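# Unroll a rolled necktie and lay it flat, folded once

## Task

Open out the rolled, folded necktie so it rests flat on the table: doubled over once, stretched to its whole length, flat from end to end (a low loop at the fold is acceptable), roughly aligned and roughly straight, showing its full width, with no extra folds and nothing hanging past the table edge. Dropping the tie into position is allowed.

## Robot and tools

ROBOT. Two arms with five-finger hands: left_arm holds a left hand, right_arm a right hand. Base positions in the scene frame: left_arm (+0.017, +0.334, +0.007) m, right_arm (+0.015, -0.273, +0.022) m, both almost unrotated.

FRAMES. Scene frame: origin at table-top height, halfway between the nominal bases; +z up, +x away from the robot over the table, left_arm on the +y side. Camera left/right does not follow the arm names. Reported positions, orientations and Hand targets use the scene frame. Each arm's control point (hand point) sits 0.05 m in front of the palm and 0.15 m from the wrist face. Its +z runs along the straight fingers, +y out of the palm, +x across the palm away from the thumb on the right hand and toward the thumb on the left. Straight fingertips extend 0.06 to 0.07 m past the point along +z and lie 0.06 m behind it along -y. A wrist bracket on the little-finger side can strike things.

execute_actions(actions, cameras). actions is a list of actions; each action has up to 15 rows, one per 1/30 s step, and a short action repeats its final row. Every row has 28 numbers in [-1, 1], covering both arms even if one is idle: left_arm dx, dy, dz, rx, ry, rz, then left hand thumb_turn, thumb_bend, index, middle, ring, little, force_limit, speed; then the same 14 for right_arm. The six pose numbers are an offset, not a pose: a displacement from that arm's Hand target as it stood when the action began, measured along the Hand target's own axes. Every row is measured from that same start, not from the previous row. Scale: 1.0 = 0.6 m or 180 degrees; rx, ry, rz form a single rotation vector. Six zeros simply re-request the current Hand target. Hand motor numbers are absolute targets: -1 open (thumb_turn beside the palm, fingers straight), +1 closed (thumb_turn in front of the palm, fingers curled). force_limit maps -1 to +1 onto roughly 0 to 10 N (15 N for the two thumb motors); speed rises from near zero at -1 to full at +0.48 and stays full above that. Hand numbers are never 'no change': to keep a hand as it is, resend the eight numbers last executed for it; if none were sent yet in this scene, send its hand_measured plus hand_force_limit and hand_speed. cameras: list of names, ["all"], or []; images come by default only when actions is empty.

move(target, speed, blend, blocking, cameras). target is one 28-number row or up to 15 rows, laid out as above; every row is an offset from the Hand targets at the start of the move, not from the previous row. speed: top path speed in m/s, 0.002 to 4.3 (default 0.25), turning limited to twice that in rad/s; one value or one per target. blend: corner rounding in m for lists (0 means stop at each). blocking=false returns after about 0.5 s while motion continues. Paths are straight, end together, run 10 s at most, and ignore obstacles and the other arm. Avoid routing a hand near its own base. The result adds a move: line with the outcome (done, off_target, moving, held, fault) and limits (paced = pose clipped, held = steps withheld).

wait(seconds 0 to 10): lets time pass while the last commands hold. stop(): brakes a running move. zoom_image(camera, region [x0, y0, x1, y1] in pixels, at most 504 by 504) enlarges part of the latest image from cam_high, cam_low, cam_roll_left, cam_roll_right, cam_left_wrist or cam_right_wrist (all 672x504). show_instructions() shows reference pages. finished_scene(scene) ends scene 1 or 2 for good.

RESULTS. Per arm: end_effector_position (m) and end_effector_quat_wxyz, Hand target (the base for the next offsets), Joint positions, velocities (omitted when negligible), torques, motor temperatures. Per hand, six values in motor order: hand_measured (position on the command scale), hand_stopped_by (moving, target, force, stalled, fault), hand_load_n (fingertip force, positive when pushed open; near 0 once a grip is lost). Also hand_force_limit and hand_speed, warning lines MOTOR HOT (85 °C) and OVER-TEMPERATURE FAULT (arm drops at 100 °C), and the scene number.

BEHAVIOUR. Hands commonly rest 1 to 3 cm short of, and usually below, the commanded pose, occasionally 5 cm; this alone does not indicate contact. Another command, even all zeros, pushes again; add the remaining gap as an offset. Commanded rotation is clipped to within 40 degrees of the current orientation. A grasp closes on objects about 0.035 to 0.065 m thick, or a 0.025 m handle. For gentle closing use speed -0.94 or lower. To release a press, command a target back beyond the hand point.

AVOID. Letting the tie go off the table edge or releasing it while it moves, contact between the two arms or hands, striking the table or fixed objects hard, fast or deep pushes, overloading fingers, and long stretched or straining holds that overheat motors.

Each tool is called after ">>>" as name(argument=value, ...), one argument or row to a line, values as JSON.

Reference images:

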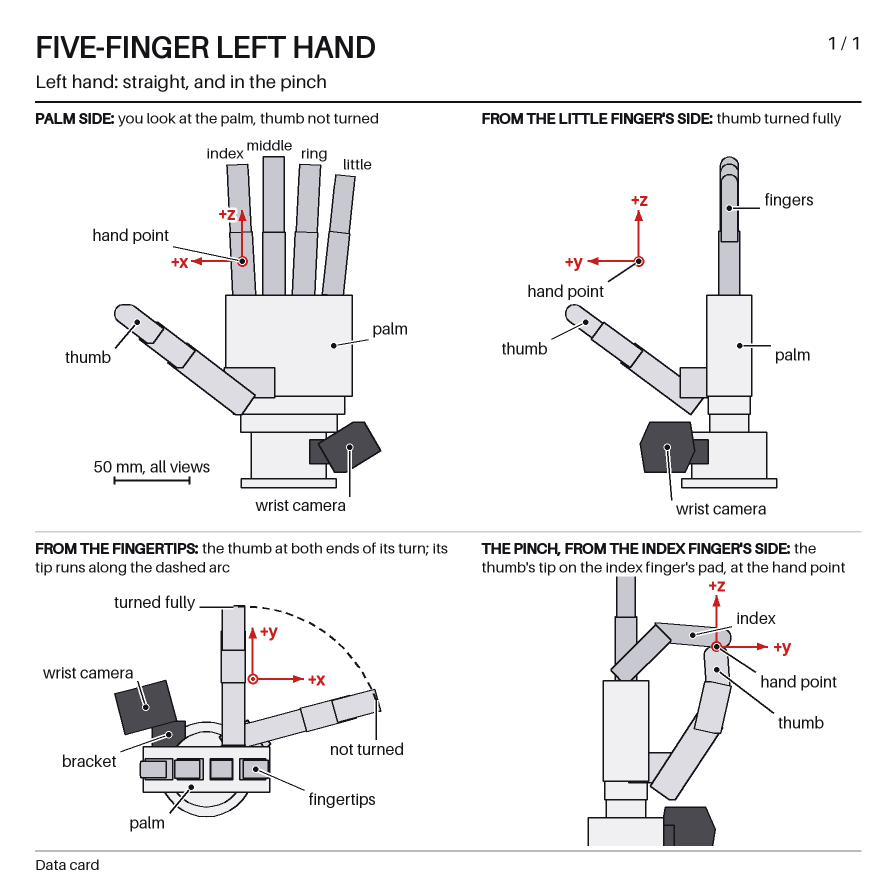

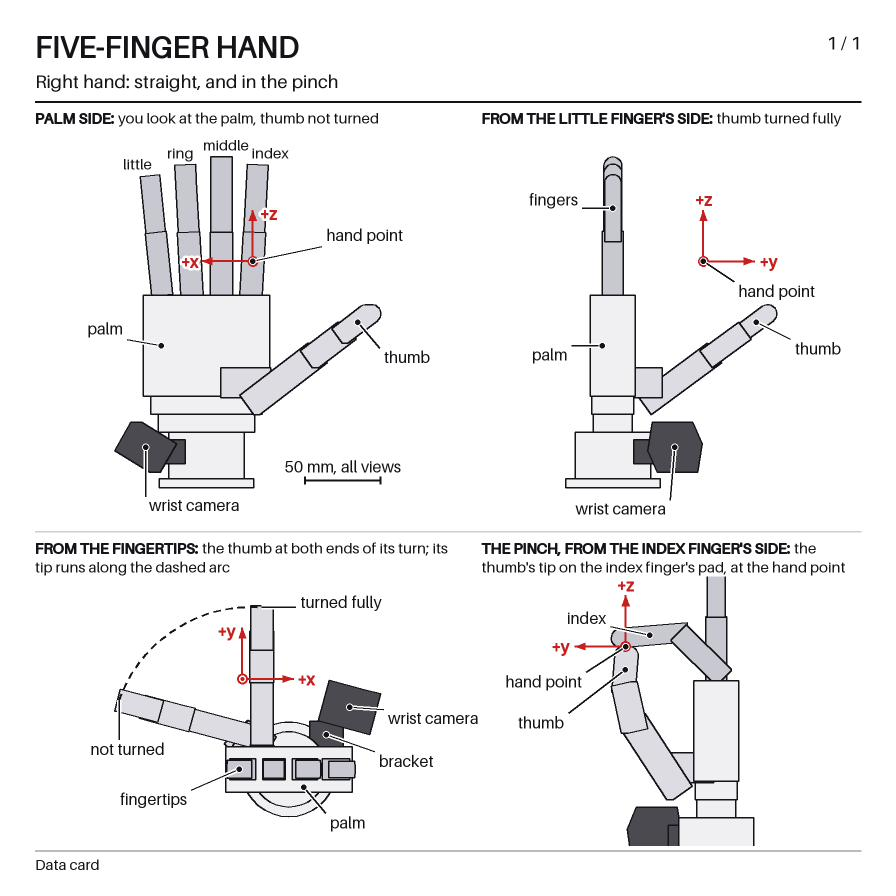

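## Session

>>> execute_actions(
  actions=[],
)

Scene clock: 0.00 s.
left_arm: end_effector_position=(+0.5890, -0.0641, +0.3168) hand_measured=(-1.000, -1.000, -1.000, -1.000, -1.000, -1.000) hand_load_n=(+0.0, +0.0, +0.0, +0.0, +0.0, +0.0) hand_stopped_by=(target, target, target, target, target, target) hand_force_limit=0.00 hand_speed=-0.80 end_effector_quat_wxyz=(-0.086, -0.443, +0.830, -0.327) | right_arm: end_effector_position=(+0.8774, -0.2313, +0.2394) hand_measured=(-1.000, -1.000, -1.000, -1.000, -1.000, -1.000) hand_load_n=(+0.0, +0.0, +0.0, +0.0, +0.0, +0.0) hand_stopped_by=(target, target, target, target, target, target) hand_force_limit=0.00 hand_speed=-0.80 end_effector_quat_wxyz=(+0.277, +0.057, +0.918, +0.279)
Joint positions: left_arm=[-0.435 2.111 2.431 -1.421 0.525 0.031] | right_arm=[-0.108 2.268 2.236 -0.935 -0.576 1.751]
Joint velocities: within noise
Joint torques (N m): no reading
Motor temperatures (°C): left_arm=[28 36 27 24 28 27] | right_arm=[24 33 21 25 25 26]
Heat: left arm: hottest shoulder 36 °C; right arm: hottest shoulder 33 °C.
Hand target: left_arm +0.5928, -0.0658, +0.3207; -0.081, -0.441, +0.830, -0.332 | right_arm +0.8817, -0.2319, +0.2427; +0.283, +0.055, +0.916, +0.278

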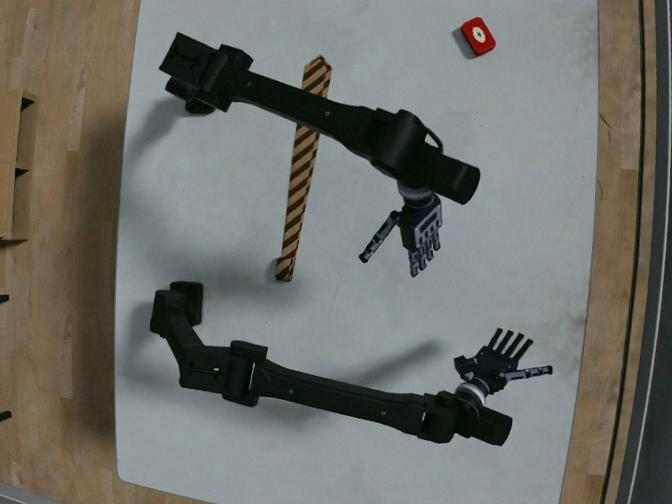

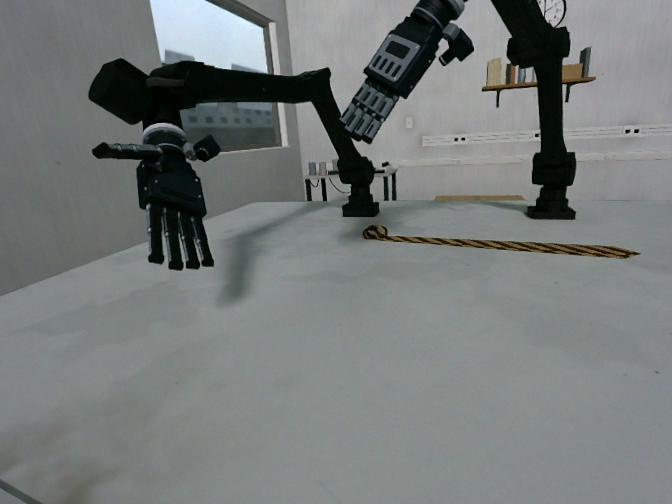

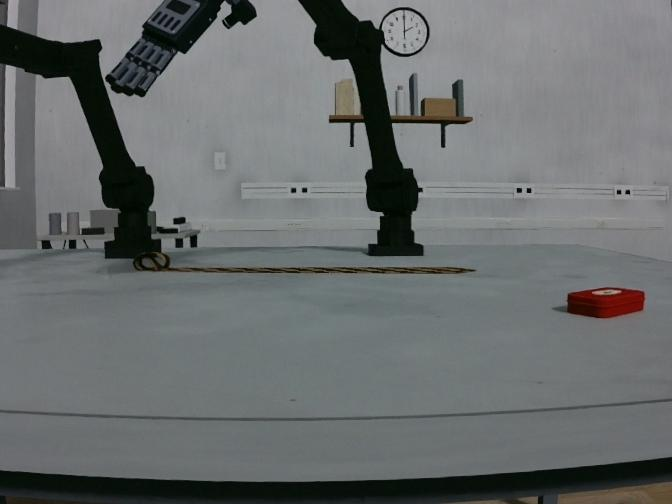

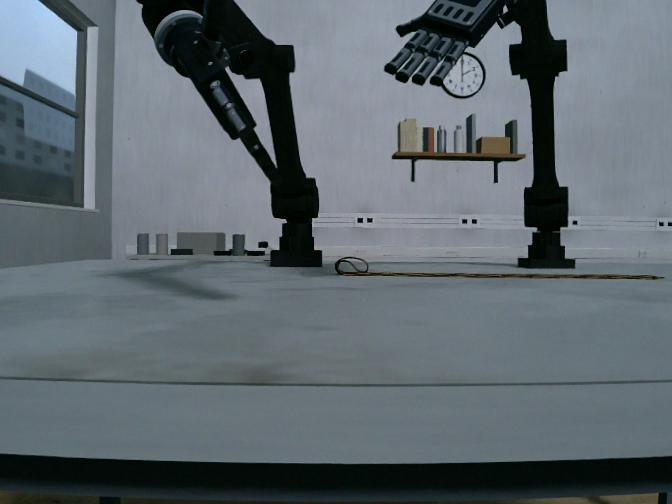

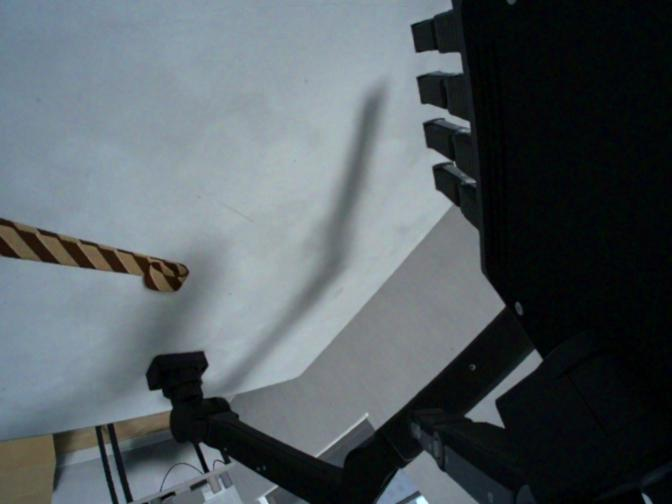

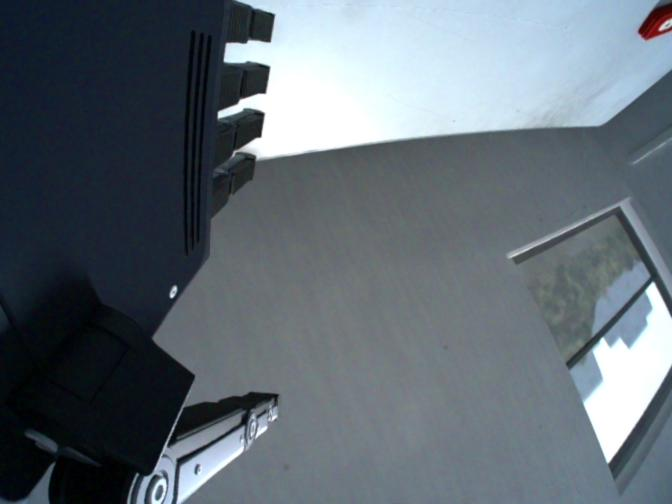

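>>> zoom_image(
  camera="cam_high",
  region=[246, 200, 346, 300],
)

>>> zoom_image(
  camera="cam_roll_left",
  region=[110, 220, 230, 300],
)

>>> zoom_image(
  camera="cam_low",
  region=[340, 200, 460, 270],
)

>>> zoom_image(
  camera="cam_left_wrist",
  region=[100, 230, 220, 310],
)

>>> zoom_image(
  camera="cam_high",
  region=[260, 40, 380, 140],
)

>>> zoom_image(
  camera="cam_roll_right",
  region=[310, 240, 410, 300],
)

Scaled by 5.040 from the camera's 672x504 image, which has a finer 960x720 frame.

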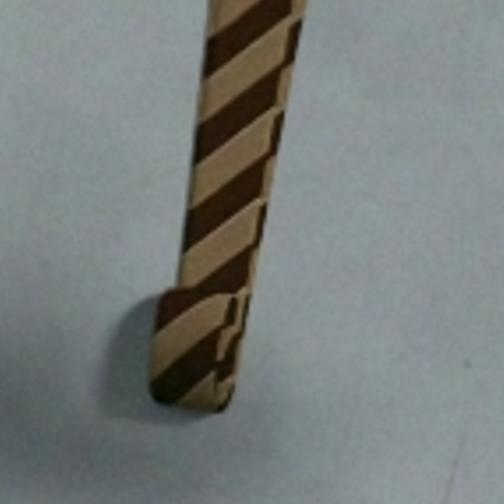

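Scaled by 4.200 from the camera's 672x504 image, which has a finer 960x720 frame.

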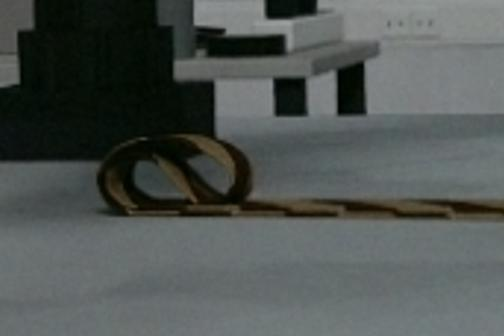

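Scaled by 4.200 from the camera's 672x504 image, which has a finer 960x720 frame.

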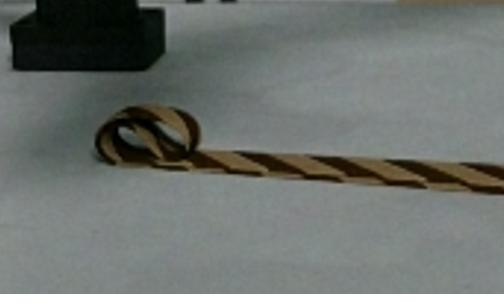

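Scaled by 4.200 from the camera's 672x504 image, which has a finer 960x720 frame.

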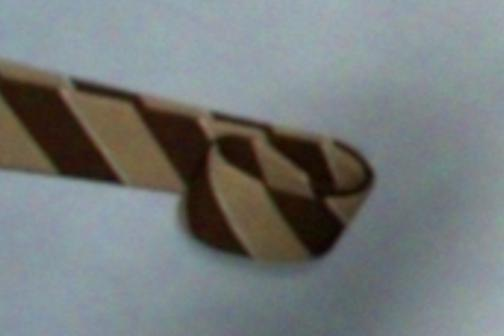

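Scaled by 4.200 from the camera's 672x504 image, which has a finer 960x720 frame.

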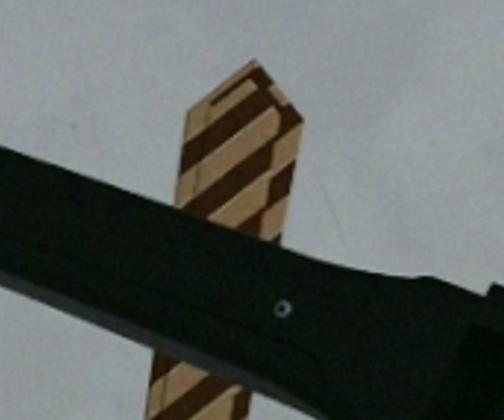

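Scaled by 5.040 from the camera's 672x504 image, which has a finer 960x720 frame.

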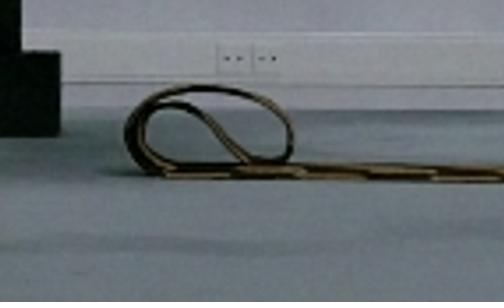

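>>> move(
  target=[
    [-0.283,0.163,-0.258,0,0,0,-1,-1,-1,-1,-1,-1,0,-0.8,0.553,0.022,-0.467,0.182,0.186,-0.036,-1,-1,-1,-1,-1,-1,0,-0.8],
    [-0.283,0.163,-0.258,0,0,0,-1,-1,-1,-1,-1,-1,0,-0.8,0.813,0.353,-0.388,0.182,0.186,-0.036,-1,-1,-1,-1,-1,-1,0,-0.8],
  ],
  blend=[0.05, 0],
  cameras=["cam_high","cam_low","cam_roll_right"],
)

Scene clock: 66.13 s.
left_arm: end_effector_position=(+0.5995, +0.1795, +0.3142) hand_measured=(-1.000, -1.000, -1.000, -1.000, -1.000, -1.000) hand_load_n=(+0.0, +0.0, +0.0, +0.0, +0.0, +0.0) hand_stopped_by=(target, target, target, target, target, target) hand_force_limit=0.00 hand_speed=-0.80 end_effector_quat_wxyz=(-0.082, -0.443, +0.829, -0.332) | right_arm: end_effector_position=(+0.3352, -0.0362, +0.2782) hand_measured=(-1.000, -1.000, -1.000, -1.000, -1.000, -1.000) hand_load_n=(+0.0, +0.0, +0.0, +0.0, +0.0, +0.0) hand_stopped_by=(target, target, target, target, target, target) hand_force_limit=0.00 hand_speed=-0.80 end_effector_quat_wxyz=(+0.003, -0.012, +1.000, +0.004)
Joint positions: left_arm=[-0.061 1.962 2.196 -1.559 0.66 0.447] | right_arm=[0.56 1.222 1.258 -1.598 -0.005 2.089]
Joint torques (N m): left_arm=[0.67 -20.48 7.04 0.03 0.56 0.2] | right_arm=[0.62 -6.36 7.16 -0.02 0.02 0.06]
Motor temperatures (°C): left_arm=[27 40 32 24 27 26] | right_arm=[24 39 27 25 24 24]
Heat: left arm: hottest shoulder 40 °C; right arm: hottest shoulder 39 °C.
Hand target: left_arm +0.5931, +0.1841, +0.3196; -0.081, -0.441, +0.830, -0.332 | right_arm +0.3350, -0.0398, +0.2780; +0.000, -0.001, +1.000, +0.000
Off the commanded pose: left_arm 0.009 m, 0 deg | right_arm 0.004 m, 1 deg.
joint sent to its limit (right arm) — joint 6 (wrist roll), upper limit. The joint targets still meet the commanded pose.
move: done
Images, in order (width x height): cam_high 672x504, cam_low 672x504, cam_roll_right 672x504.

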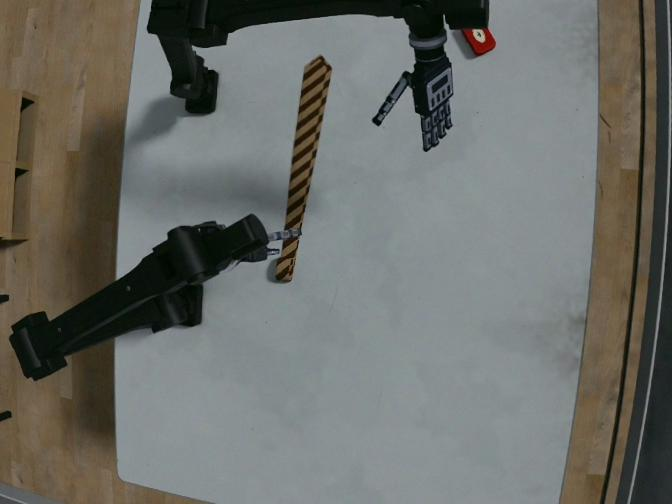

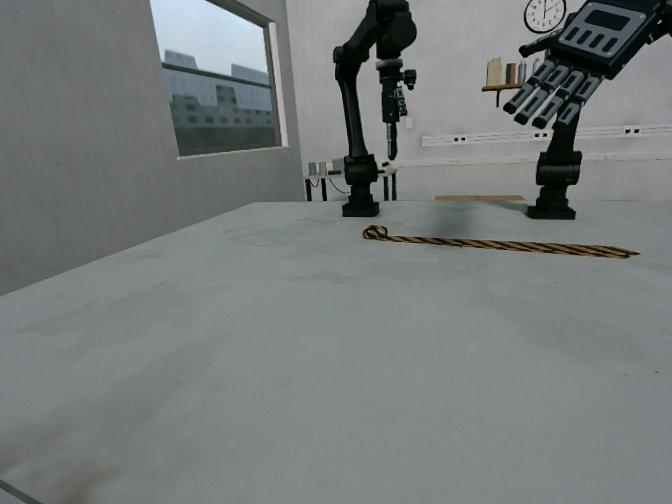

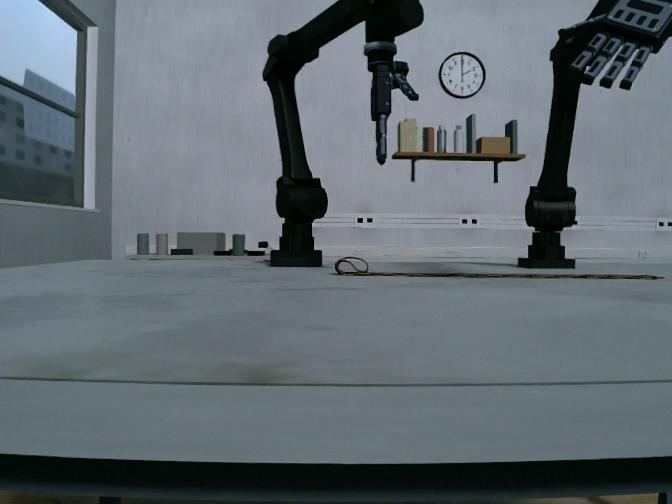

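>>> move(
  target=[0,0,0,0,0,0,-1,-1,-1,-1,-1,-1,0,-0.8,0,0,0.297,0,0,0,-1,-1,-1,-1,-1,-1,0,-0.8],
  cameras=["cam_high","cam_roll_right","cam_right_wrist"],
)

>>> zoom_image(
  camera="cam_roll_right",
  region=[310, 200, 430, 300],
)

>>> zoom_image(
  camera="cam_high",
  region=[216, 200, 346, 300],
)

Scene clock: 71.73 s.
left_arm: end_effector_position=(+0.5995, +0.1795, +0.3142) hand_measured=(-1.000, -1.000, -1.000, -1.000, -1.000, -1.000) hand_load_n=(-0.5, -0.5, +0.0, +0.0, +0.0, +0.0) hand_stopped_by=(target, target, target, target, target, target) hand_force_limit=0.00 hand_speed=-0.80 end_effector_quat_wxyz=(-0.082, -0.443, +0.829, -0.332) | right_arm: end_effector_position=(+0.3285, -0.0403, +0.0969) hand_measured=(-1.000, -1.000, -1.000, -1.000, -1.000, -1.000) hand_load_n=(+0.0, +0.0, +0.0, +0.0, +0.0, +0.0) hand_stopped_by=(target, target, target, target, target, target) hand_force_limit=0.00 hand_speed=-0.80 end_effector_quat_wxyz=(-0.009, -0.012, +1.000, -0.003)
Joint positions: left_arm=[-0.061 1.962 2.196 -1.559 0.66 0.447] | right_arm=[0.56 1.325 0.861 -1.125 -0.005 2.089]
Joint torques (N m): left_arm=[0.67 -20.54 7.04 0.03 0.56 0.19] | right_arm=[0.56 -6.89 6.69 0.88 0.01 0.03]
Heat: left arm: hottest shoulder 40 °C; right arm: hottest shoulder 38 °C.
Hand target: left_arm +0.5931, +0.1841, +0.3196; -0.081, -0.441, +0.830, -0.332 | right_arm +0.3349, -0.0397, +0.0997; +0.000, -0.001, +1.000, +0.000
Off the commanded pose: left_arm 0.010 m, 0 deg | right_arm 0.007 m, 2 deg.
joint sent to its limit (right arm) — joint 6 (wrist roll), upper limit. The joint targets still meet the commanded pose.
move: done
camera_calibration:
cam_right_wrist: T_world_to_cam=[[-0.290829, 0.955884, -0.0412888, 0.141414], [0.810235, 0.269008, 0.520725, -0.312447], [0.508859, 0.117989, -0.852725, 0.0374426], [0, 0, 0, 1]] pos_world=[0.27523, -0.0555427, 0.200466]
Images, in order (width x height): cam_high 672x504, cam_roll_right 672x504, cam_right_wrist 672x504.

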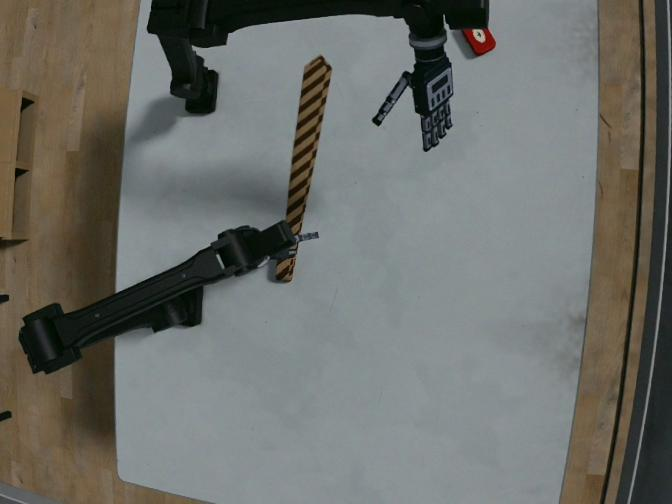

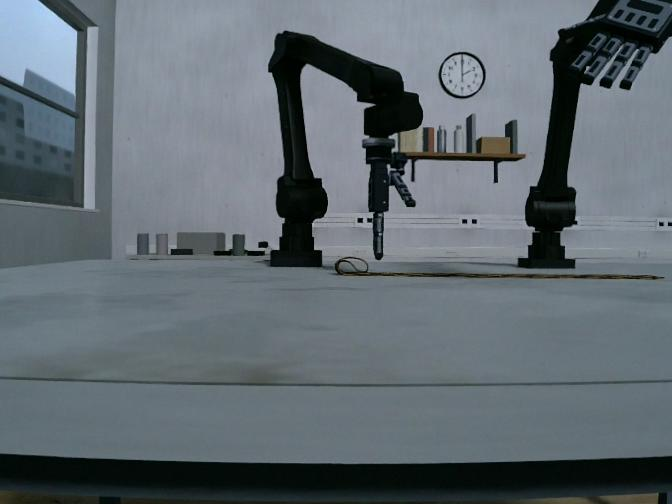

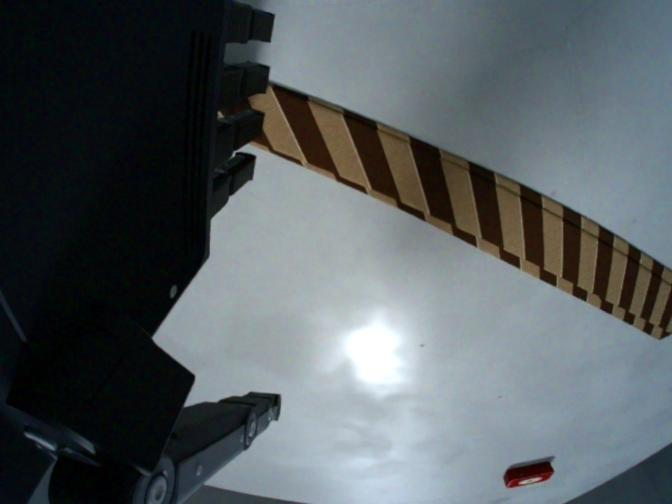

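Scaled by 4.200 from the camera's 672x504 image, which has a finer 960x720 frame.

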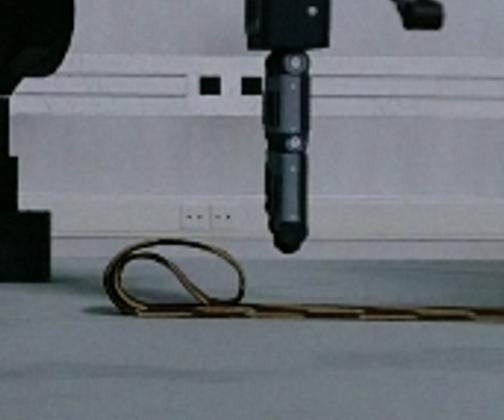

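Scaled by 3.877 from the camera's 672x504 image, which has a finer 960x720 frame.

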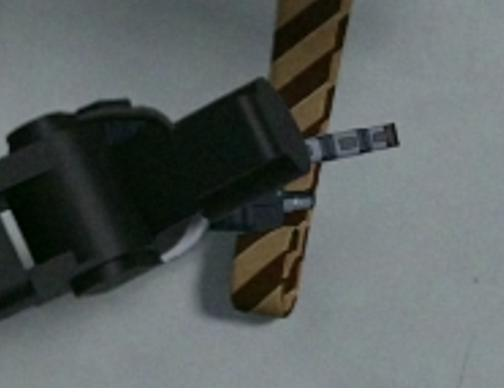

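>>> move(
  target=[
    [0,0,0,0,0,0,-1,-1,-1,-1,-1,-1,0,-0.8,0,0,0.027,0,0,0,-1,-1,-1,-1,-1,-1,0,-0.8],
    [0,0,0,0,0,0,-1,-1,-1,-1,-1,-1,0,-0.8,0.02,-0.25,0.027,0,0,0,-1,-1,-1,-1,-1,-1,0,-0.8],
  ],
  speed=[0.1,0.08],
  cameras=["cam_high","cam_roll_right"],
)

>>> zoom_image(
  camera="cam_roll_right",
  region=[250, 200, 410, 300],
)

>>> zoom_image(
  camera="cam_high",
  region=[216, 220, 346, 350],
)

Scene clock: 80.83 s.
left_arm: end_effector_position=(+0.5995, +0.1795, +0.3142) hand_measured=(-1.000, -1.000, -1.000, -1.000, -1.000, -1.000) hand_load_n=(+0.0, +0.0, +0.0, +0.0, +0.0, +0.0) hand_stopped_by=(target, target, target, target, target, target) hand_force_limit=0.00 hand_speed=-0.80 end_effector_quat_wxyz=(-0.082, -0.443, +0.829, -0.332) | right_arm: end_effector_position=(+0.3276, -0.1880, +0.0842) hand_measured=(-1.000, -1.000, -1.000, -1.000, -1.000, -1.000) hand_load_n=(+0.0, +0.0, +0.0, +0.0, +0.0, +0.0) hand_stopped_by=(target, target, target, target, target, target) hand_force_limit=0.00 hand_speed=-0.80 end_effector_quat_wxyz=(+0.004, +0.003, +1.000, +0.002)
Joint positions: left_arm=[-0.061 1.962 2.196 -1.559 0.66 0.447] | right_arm=[0.106 1.185 0.702 -1.079 -0.003 1.664]
Joint torques (N m): left_arm=[0.67 -20.48 7.04 0.03 0.57 0.19] | right_arm=[0.79 -5.07 5.97 -0.08 0.12 -0.15]
Heat: left arm: hottest shoulder 39 °C; right arm: hottest shoulder 37 °C.
Hand target: left_arm +0.5931, +0.1841, +0.3196; -0.081, -0.441, +0.830, -0.332 | right_arm +0.3230, -0.1897, +0.0835; +0.000, -0.001, +1.000, +0.000
Off the commanded pose: left_arm 0.010 m, 0 deg | right_arm 0.005 m, 1 deg.
move: done
Images, in order (width x height): cam_high 672x504, cam_roll_right 672x504.

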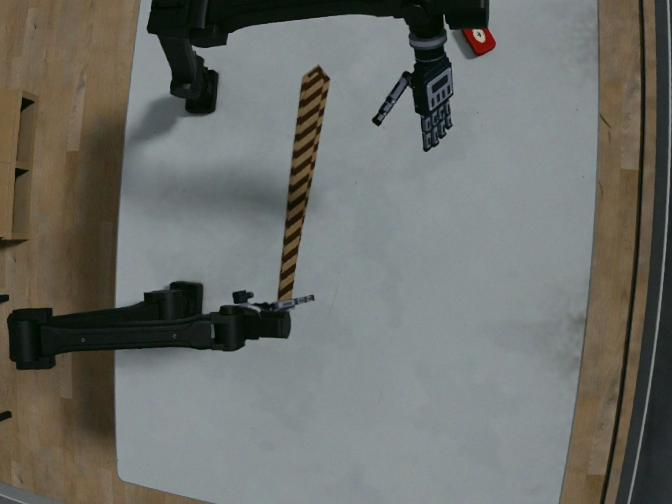

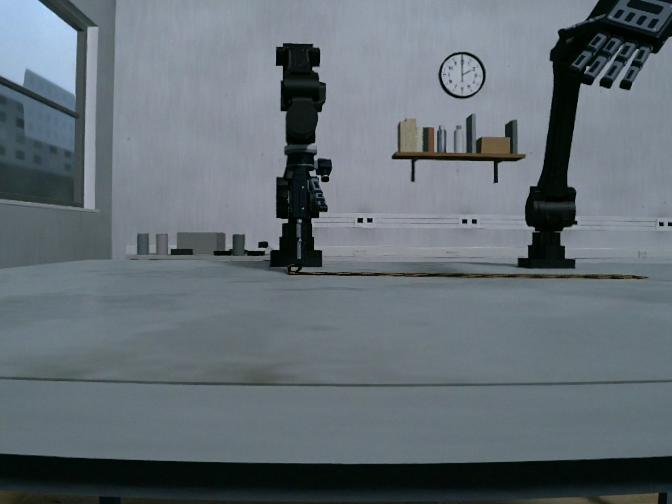

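Scaled by 3.150 from the camera's 672x504 image, which has a finer 960x720 frame.

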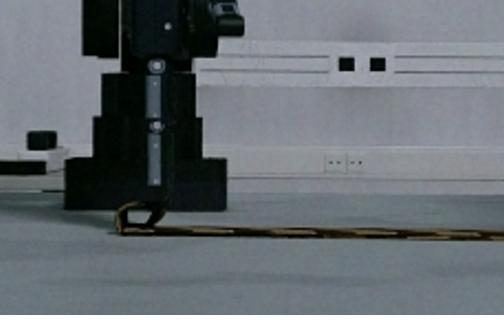

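Scaled by 3.877 from the camera's 672x504 image, which has a finer 960x720 frame.

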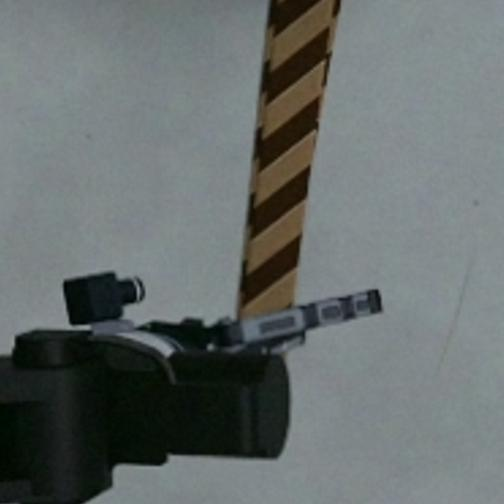

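>>> move(
  target=[
    [0,0,0,0,0,0,-1,-1,-1,-1,-1,-1,0,-0.8,0.02,-0.28,0.006,0,0,0,-1,-1,-1,-1,-1,-1,0,-0.8],
  ],
  speed=0.08,
  cameras=["cam_high","cam_roll_right"],
)

>>> zoom_image(
  camera="cam_roll_right",
  region=[150, 200, 350, 300],
)

>>> zoom_image(
  camera="cam_high",
  region=[216, 260, 346, 400],
)

Scene clock: 87.63 s.
left_arm: end_effector_position=(+0.5995, +0.1795, +0.3142) hand_measured=(-1.000, -1.000, -1.000, -1.000, -1.000, -1.000) hand_load_n=(+0.0, +0.0, +0.0, +0.0, +0.0, +0.0) hand_stopped_by=(target, target, target, target, target, target) hand_force_limit=0.00 hand_speed=-0.80 end_effector_quat_wxyz=(-0.082, -0.443, +0.829, -0.332) | right_arm: end_effector_position=(+0.2981, -0.3485, +0.0743) hand_measured=(-1.000, -1.000, -1.000, -1.000, -1.000, -1.000) hand_load_n=(+0.0, +0.0, +0.0, +0.0, +0.0, +0.0) hand_stopped_by=(target, target, target, target, target, target) hand_force_limit=0.00 hand_speed=-0.80 end_effector_quat_wxyz=(-0.012, +0.003, +1.000, +0.008)
Joint positions: left_arm=[-0.061 1.962 2.196 -1.559 0.66 0.447] | right_arm=[-0.475 1.241 0.717 -1.076 -0.003 1.082]
Joint torques (N m): left_arm=[0.73 -20.54 7.02 0.05 0.56 0.19] | right_arm=[0.85 -4.25 8.49 0.84 0.14 -0.15]
Heat: left arm: hottest shoulder 39 °C; right arm: hottest shoulder 36 °C.
Hand target: left_arm +0.5931, +0.1841, +0.3196; -0.081, -0.441, +0.830, -0.332 | right_arm +0.3113, -0.3577, +0.0799; +0.000, -0.001, +1.000, +0.000
Off the commanded pose: left_arm 0.010 m, 0 deg | right_arm 0.017 m, 2 deg.
move: off_target (right_arm)
Images, in order (width x height): cam_high 672x504, cam_roll_right 672x504.

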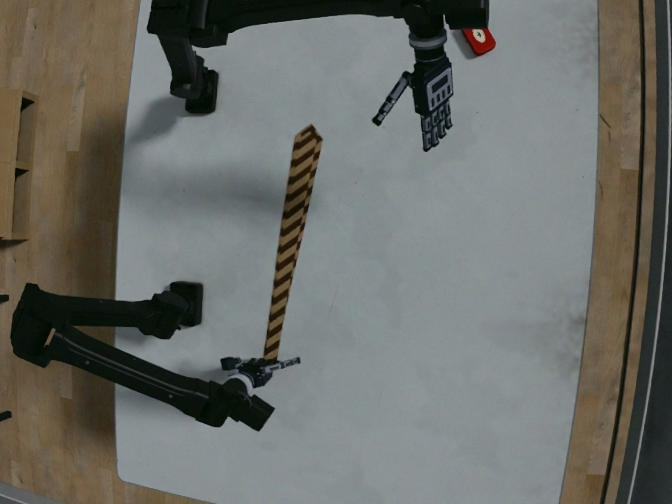

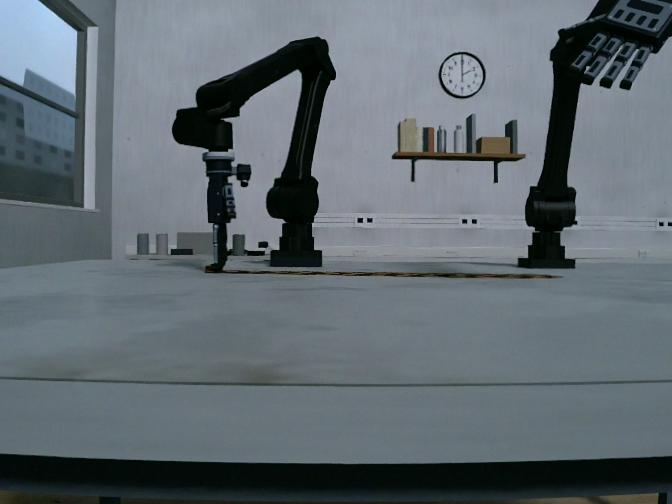

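Scaled by 2.520 from the camera's 672x504 image, which has a finer 960x720 frame.

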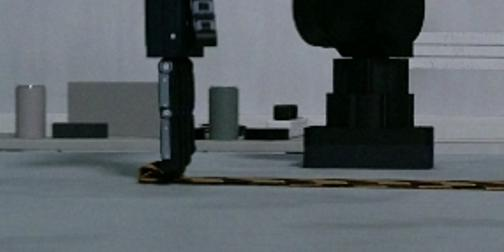

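Scaled by 3.600 from the camera's 672x504 image, which has a finer 960x720 frame.

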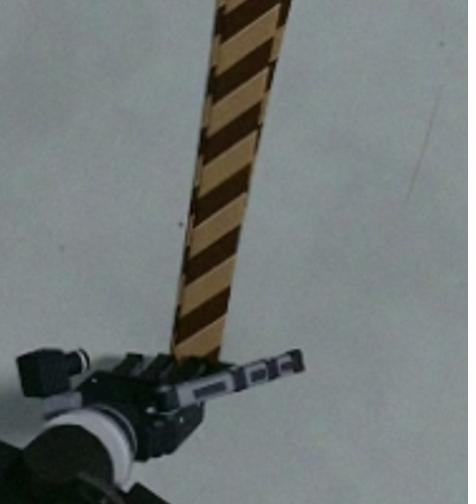

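>>> move(
  target=[
    [0,0,0,0,0,0,-1,-1,-1,-1,-1,-1,0,-0.8,0,0,-0.15,0,0,0,-1,-1,-1,-1,-1,-1,0,-0.8],
    [0,0,0,0,0,0,-1,-1,-1,-1,-1,-1,0,-0.8,0.1,0.35,-0.25,0,0,0,-1,-1,-1,-1,-1,-1,0,-0.8],
  ],
  speed=[0.1,0.3],
  cameras=["cam_high","cam_roll_right","cam_low"],
)

>>> zoom_image(
  camera="cam_roll_right",
  region=[150, 220, 310, 300],
)

>>> zoom_image(
  camera="cam_high",
  region=[216, 300, 316, 400],
)

>>> zoom_image(
  camera="cam_low",
  region=[250, 190, 400, 270],
)

Scene clock: 95.47 s.
left_arm: end_effector_position=(+0.5995, +0.1795, +0.3142) hand_measured=(-1.000, -1.000, -1.000, -1.000, -1.000, -1.000) hand_load_n=(+0.0, +0.0, +0.0, +0.0, +0.0, +0.0) hand_stopped_by=(target, target, target, target, target, target) hand_force_limit=0.00 hand_speed=-0.80 end_effector_quat_wxyz=(-0.082, -0.443, +0.829, -0.332) | right_arm: end_effector_position=(+0.2434, -0.1501, +0.2154) hand_measured=(-1.000, -1.000, -1.000, -1.000, -1.000, -1.000) hand_load_n=(+0.0, +0.0, +0.0, +0.0, +0.0, +0.0) hand_stopped_by=(target, target, target, target, target, target) hand_force_limit=0.00 hand_speed=-0.80 end_effector_quat_wxyz=(-0.012, -0.004, +1.000, -0.001)
Joint positions: left_arm=[-0.061 1.962 2.196 -1.559 0.66 0.447] | right_arm=[0.321 0.878 0.87 -1.585 -0.005 1.866]
Joint torques (N m): left_arm=[0.73 -20.54 7.01 0.06 0.57 0.19] | right_arm=[1.44 -1.26 10.09 -0.14 0.15 0.04]
Heat: left arm: hottest shoulder 39 °C; right arm: hottest shoulder 36 °C.
Hand target: left_arm +0.5931, +0.1841, +0.3196; -0.081, -0.441, +0.830, -0.332 | right_arm +0.2512, -0.1479, +0.2299; +0.000, -0.001, +1.000, +0.000
Off the commanded pose: left_arm 0.010 m, 0 deg | right_arm 0.017 m, 1 deg.
move: off_target (right_arm)
Images, in order (width x height): cam_high 672x504, cam_low 672x504, cam_roll_right 672x504.

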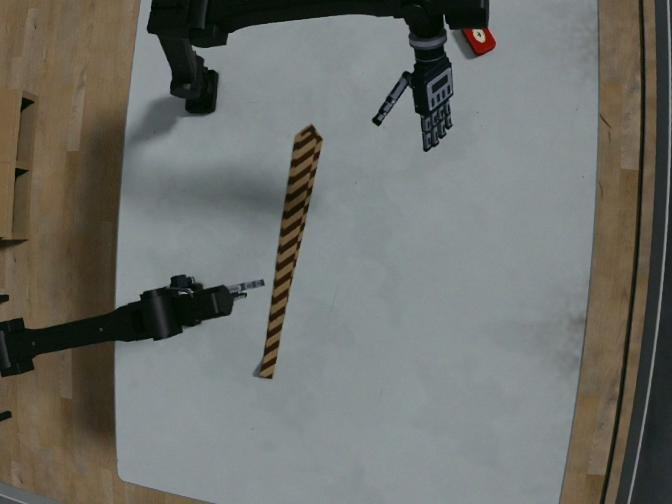

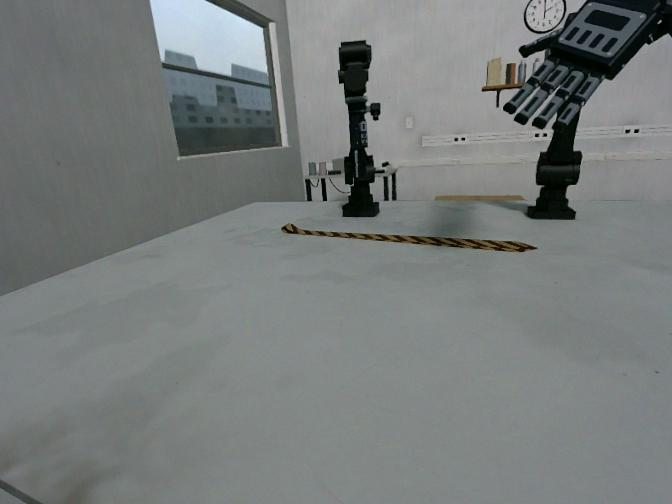

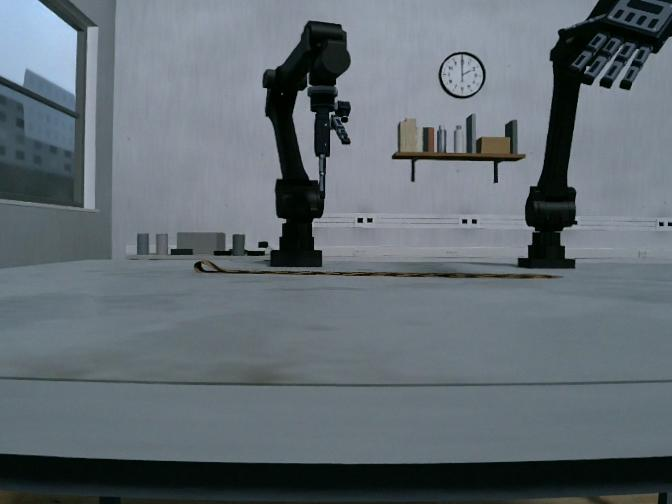

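Scaled by 3.150 from the camera's 672x504 image, which has a finer 960x720 frame.

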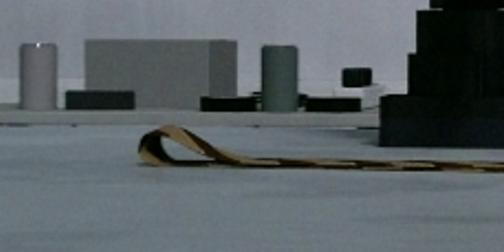

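Scaled by 5.040 from the camera's 672x504 image, which has a finer 960x720 frame.

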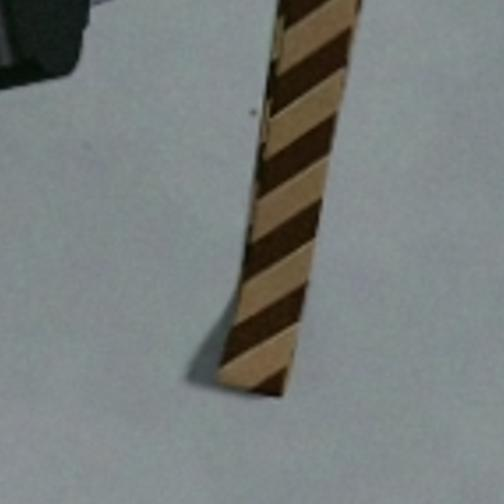

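Scaled by 3.360 from the camera's 672x504 image, which has a finer 960x720 frame.

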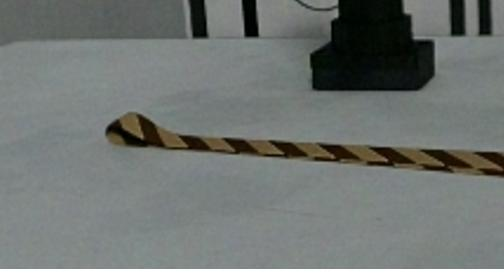

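>>> zoom_image(
  camera="cam_roll_right",
  region=[185, 250, 245, 290],
)

>>> zoom_image(
  camera="cam_roll_right",
  region=[240, 250, 400, 300],
)

>>> zoom_image(
  camera="cam_high",
  region=[250, 260, 320, 320],
)

>>> zoom_image(
  camera="cam_low",
  region=[270, 210, 330, 250],
)

>>> zoom_image(
  camera="cam_high",
  region=[270, 110, 340, 180],
)

>>> execute_actions(
  actions=[],
  cameras=["cam_right_wrist","cam_left_wrist"],
)

Scaled by 8.400 from the camera's 672x504 image, which has a finer 960x720 frame.

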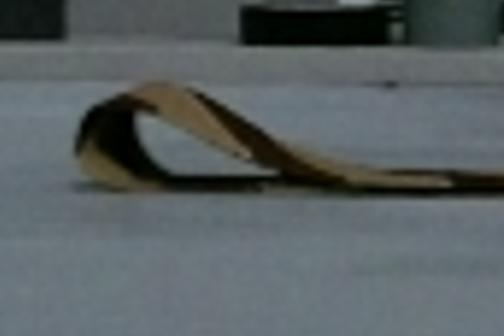

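Scaled by 3.150 from the camera's 672x504 image, which has a finer 960x720 frame.

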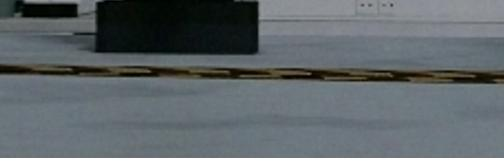

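Scaled by 7.200 from the camera's 672x504 image, which has a finer 960x720 frame.

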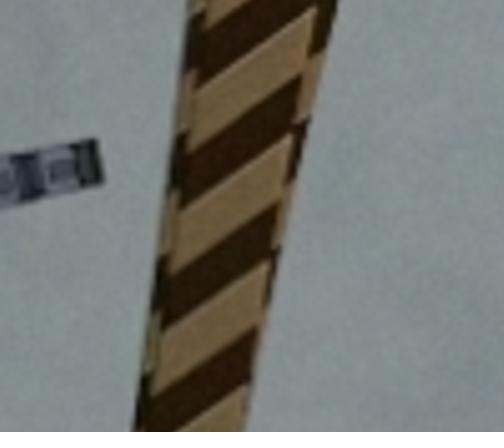

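Scaled by 8.400 from the camera's 672x504 image, which has a finer 960x720 frame.

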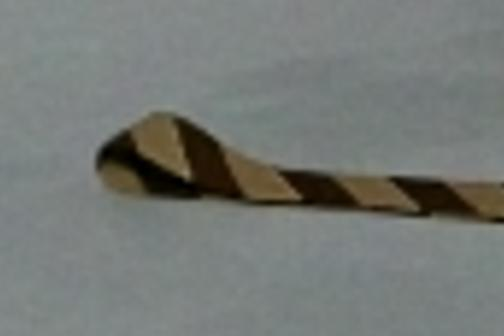

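Scaled by 7.200 from the camera's 672x504 image, which has a finer 960x720 frame.

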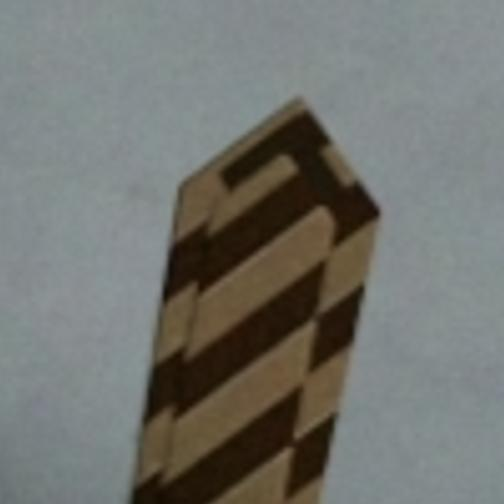

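Scene clock: 104.73 s.
left_arm: end_effector_position=(+0.5995, +0.1795, +0.3142) hand_measured=(-1.000, -1.000, -1.000, -1.000, -1.000, -1.000) hand_load_n=(+0.0, +0.0, +0.0, +0.0, +0.0, +0.0) hand_stopped_by=(target, target, target, target, target, target) hand_force_limit=0.00 hand_speed=-0.80 end_effector_quat_wxyz=(-0.082, -0.443, +0.829, -0.332) | right_arm: end_effector_position=(+0.2435, -0.1501, +0.2154) hand_measured=(-1.000, -1.000, -1.000, -1.000, -1.000, -1.000) hand_load_n=(+0.0, +0.0, +0.0, +0.0, +0.0, +0.0) hand_stopped_by=(target, target, target, target, target, target) hand_force_limit=0.00 hand_speed=-0.80 end_effector_quat_wxyz=(-0.012, -0.003, +1.000, -0.001)
Joint positions: left_arm=[-0.061 1.962 2.196 -1.559 0.66 0.447] | right_arm=[0.321 0.878 0.87 -1.585 -0.005 1.867]
Joint velocities: within noise
Joint torques (N m): left_arm=[0.73 -20.48 7.02 0.03 0.56 0.19] | right_arm=[1.49 -1.38 10.1 -0.13 0.16 0.02]
Motor temperatures (°C): left_arm=[27 39 33 23 26 25] | right_arm=[24 35 25 24 23 24]
Heat: left arm: hottest shoulder 39 °C; right arm: hottest shoulder 35 °C.
Hand target: left_arm +0.5931, +0.1841, +0.3196; -0.081, -0.441, +0.830, -0.332 | right_arm +0.2512, -0.1479, +0.2299; +0.000, -0.001, +1.000, +0.000
Off the commanded pose: left_arm 0.010 m, 0 deg | right_arm 0.017 m, 1 deg.
camera_calibration:
cam_left_wrist: T_world_to_cam=[[0.581983, -0.579751, 0.570249, -0.418848], [-0.760658, -0.140126, 0.633849, 0.281071], [-0.287567, -0.802654, -0.522543, 0.595], [0, 0, 0, 1]] pos_world=[0.628664, 0.274137, 0.371604]
cam_right_wrist: T_world_to_cam=[[-0.274576, 0.960852, -0.0370373, 0.222434], [0.817954, 0.253644, 0.516349, -0.27892], [0.505529, 0.111482, -0.855577, 0.195201], [0, 0, 0, 1]] pos_world=[0.190539, -0.164741, 0.319268]
Images, in order (width x height): cam_left_wrist 672x504, cam_right_wrist 672x504.

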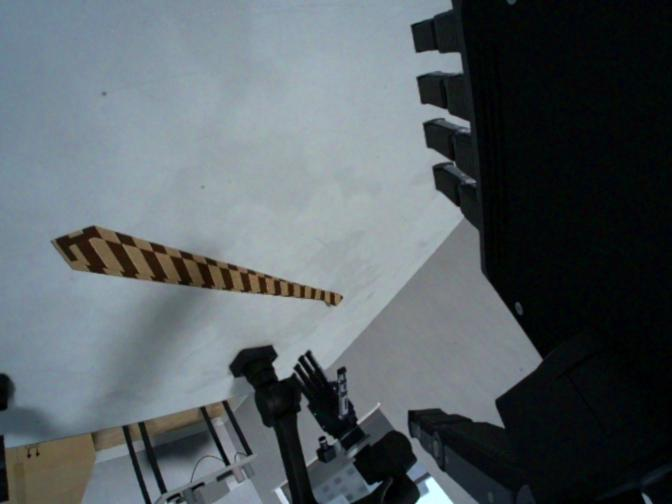

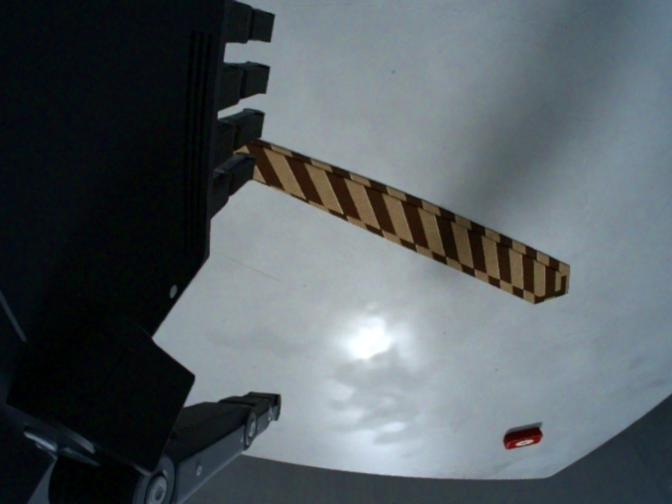

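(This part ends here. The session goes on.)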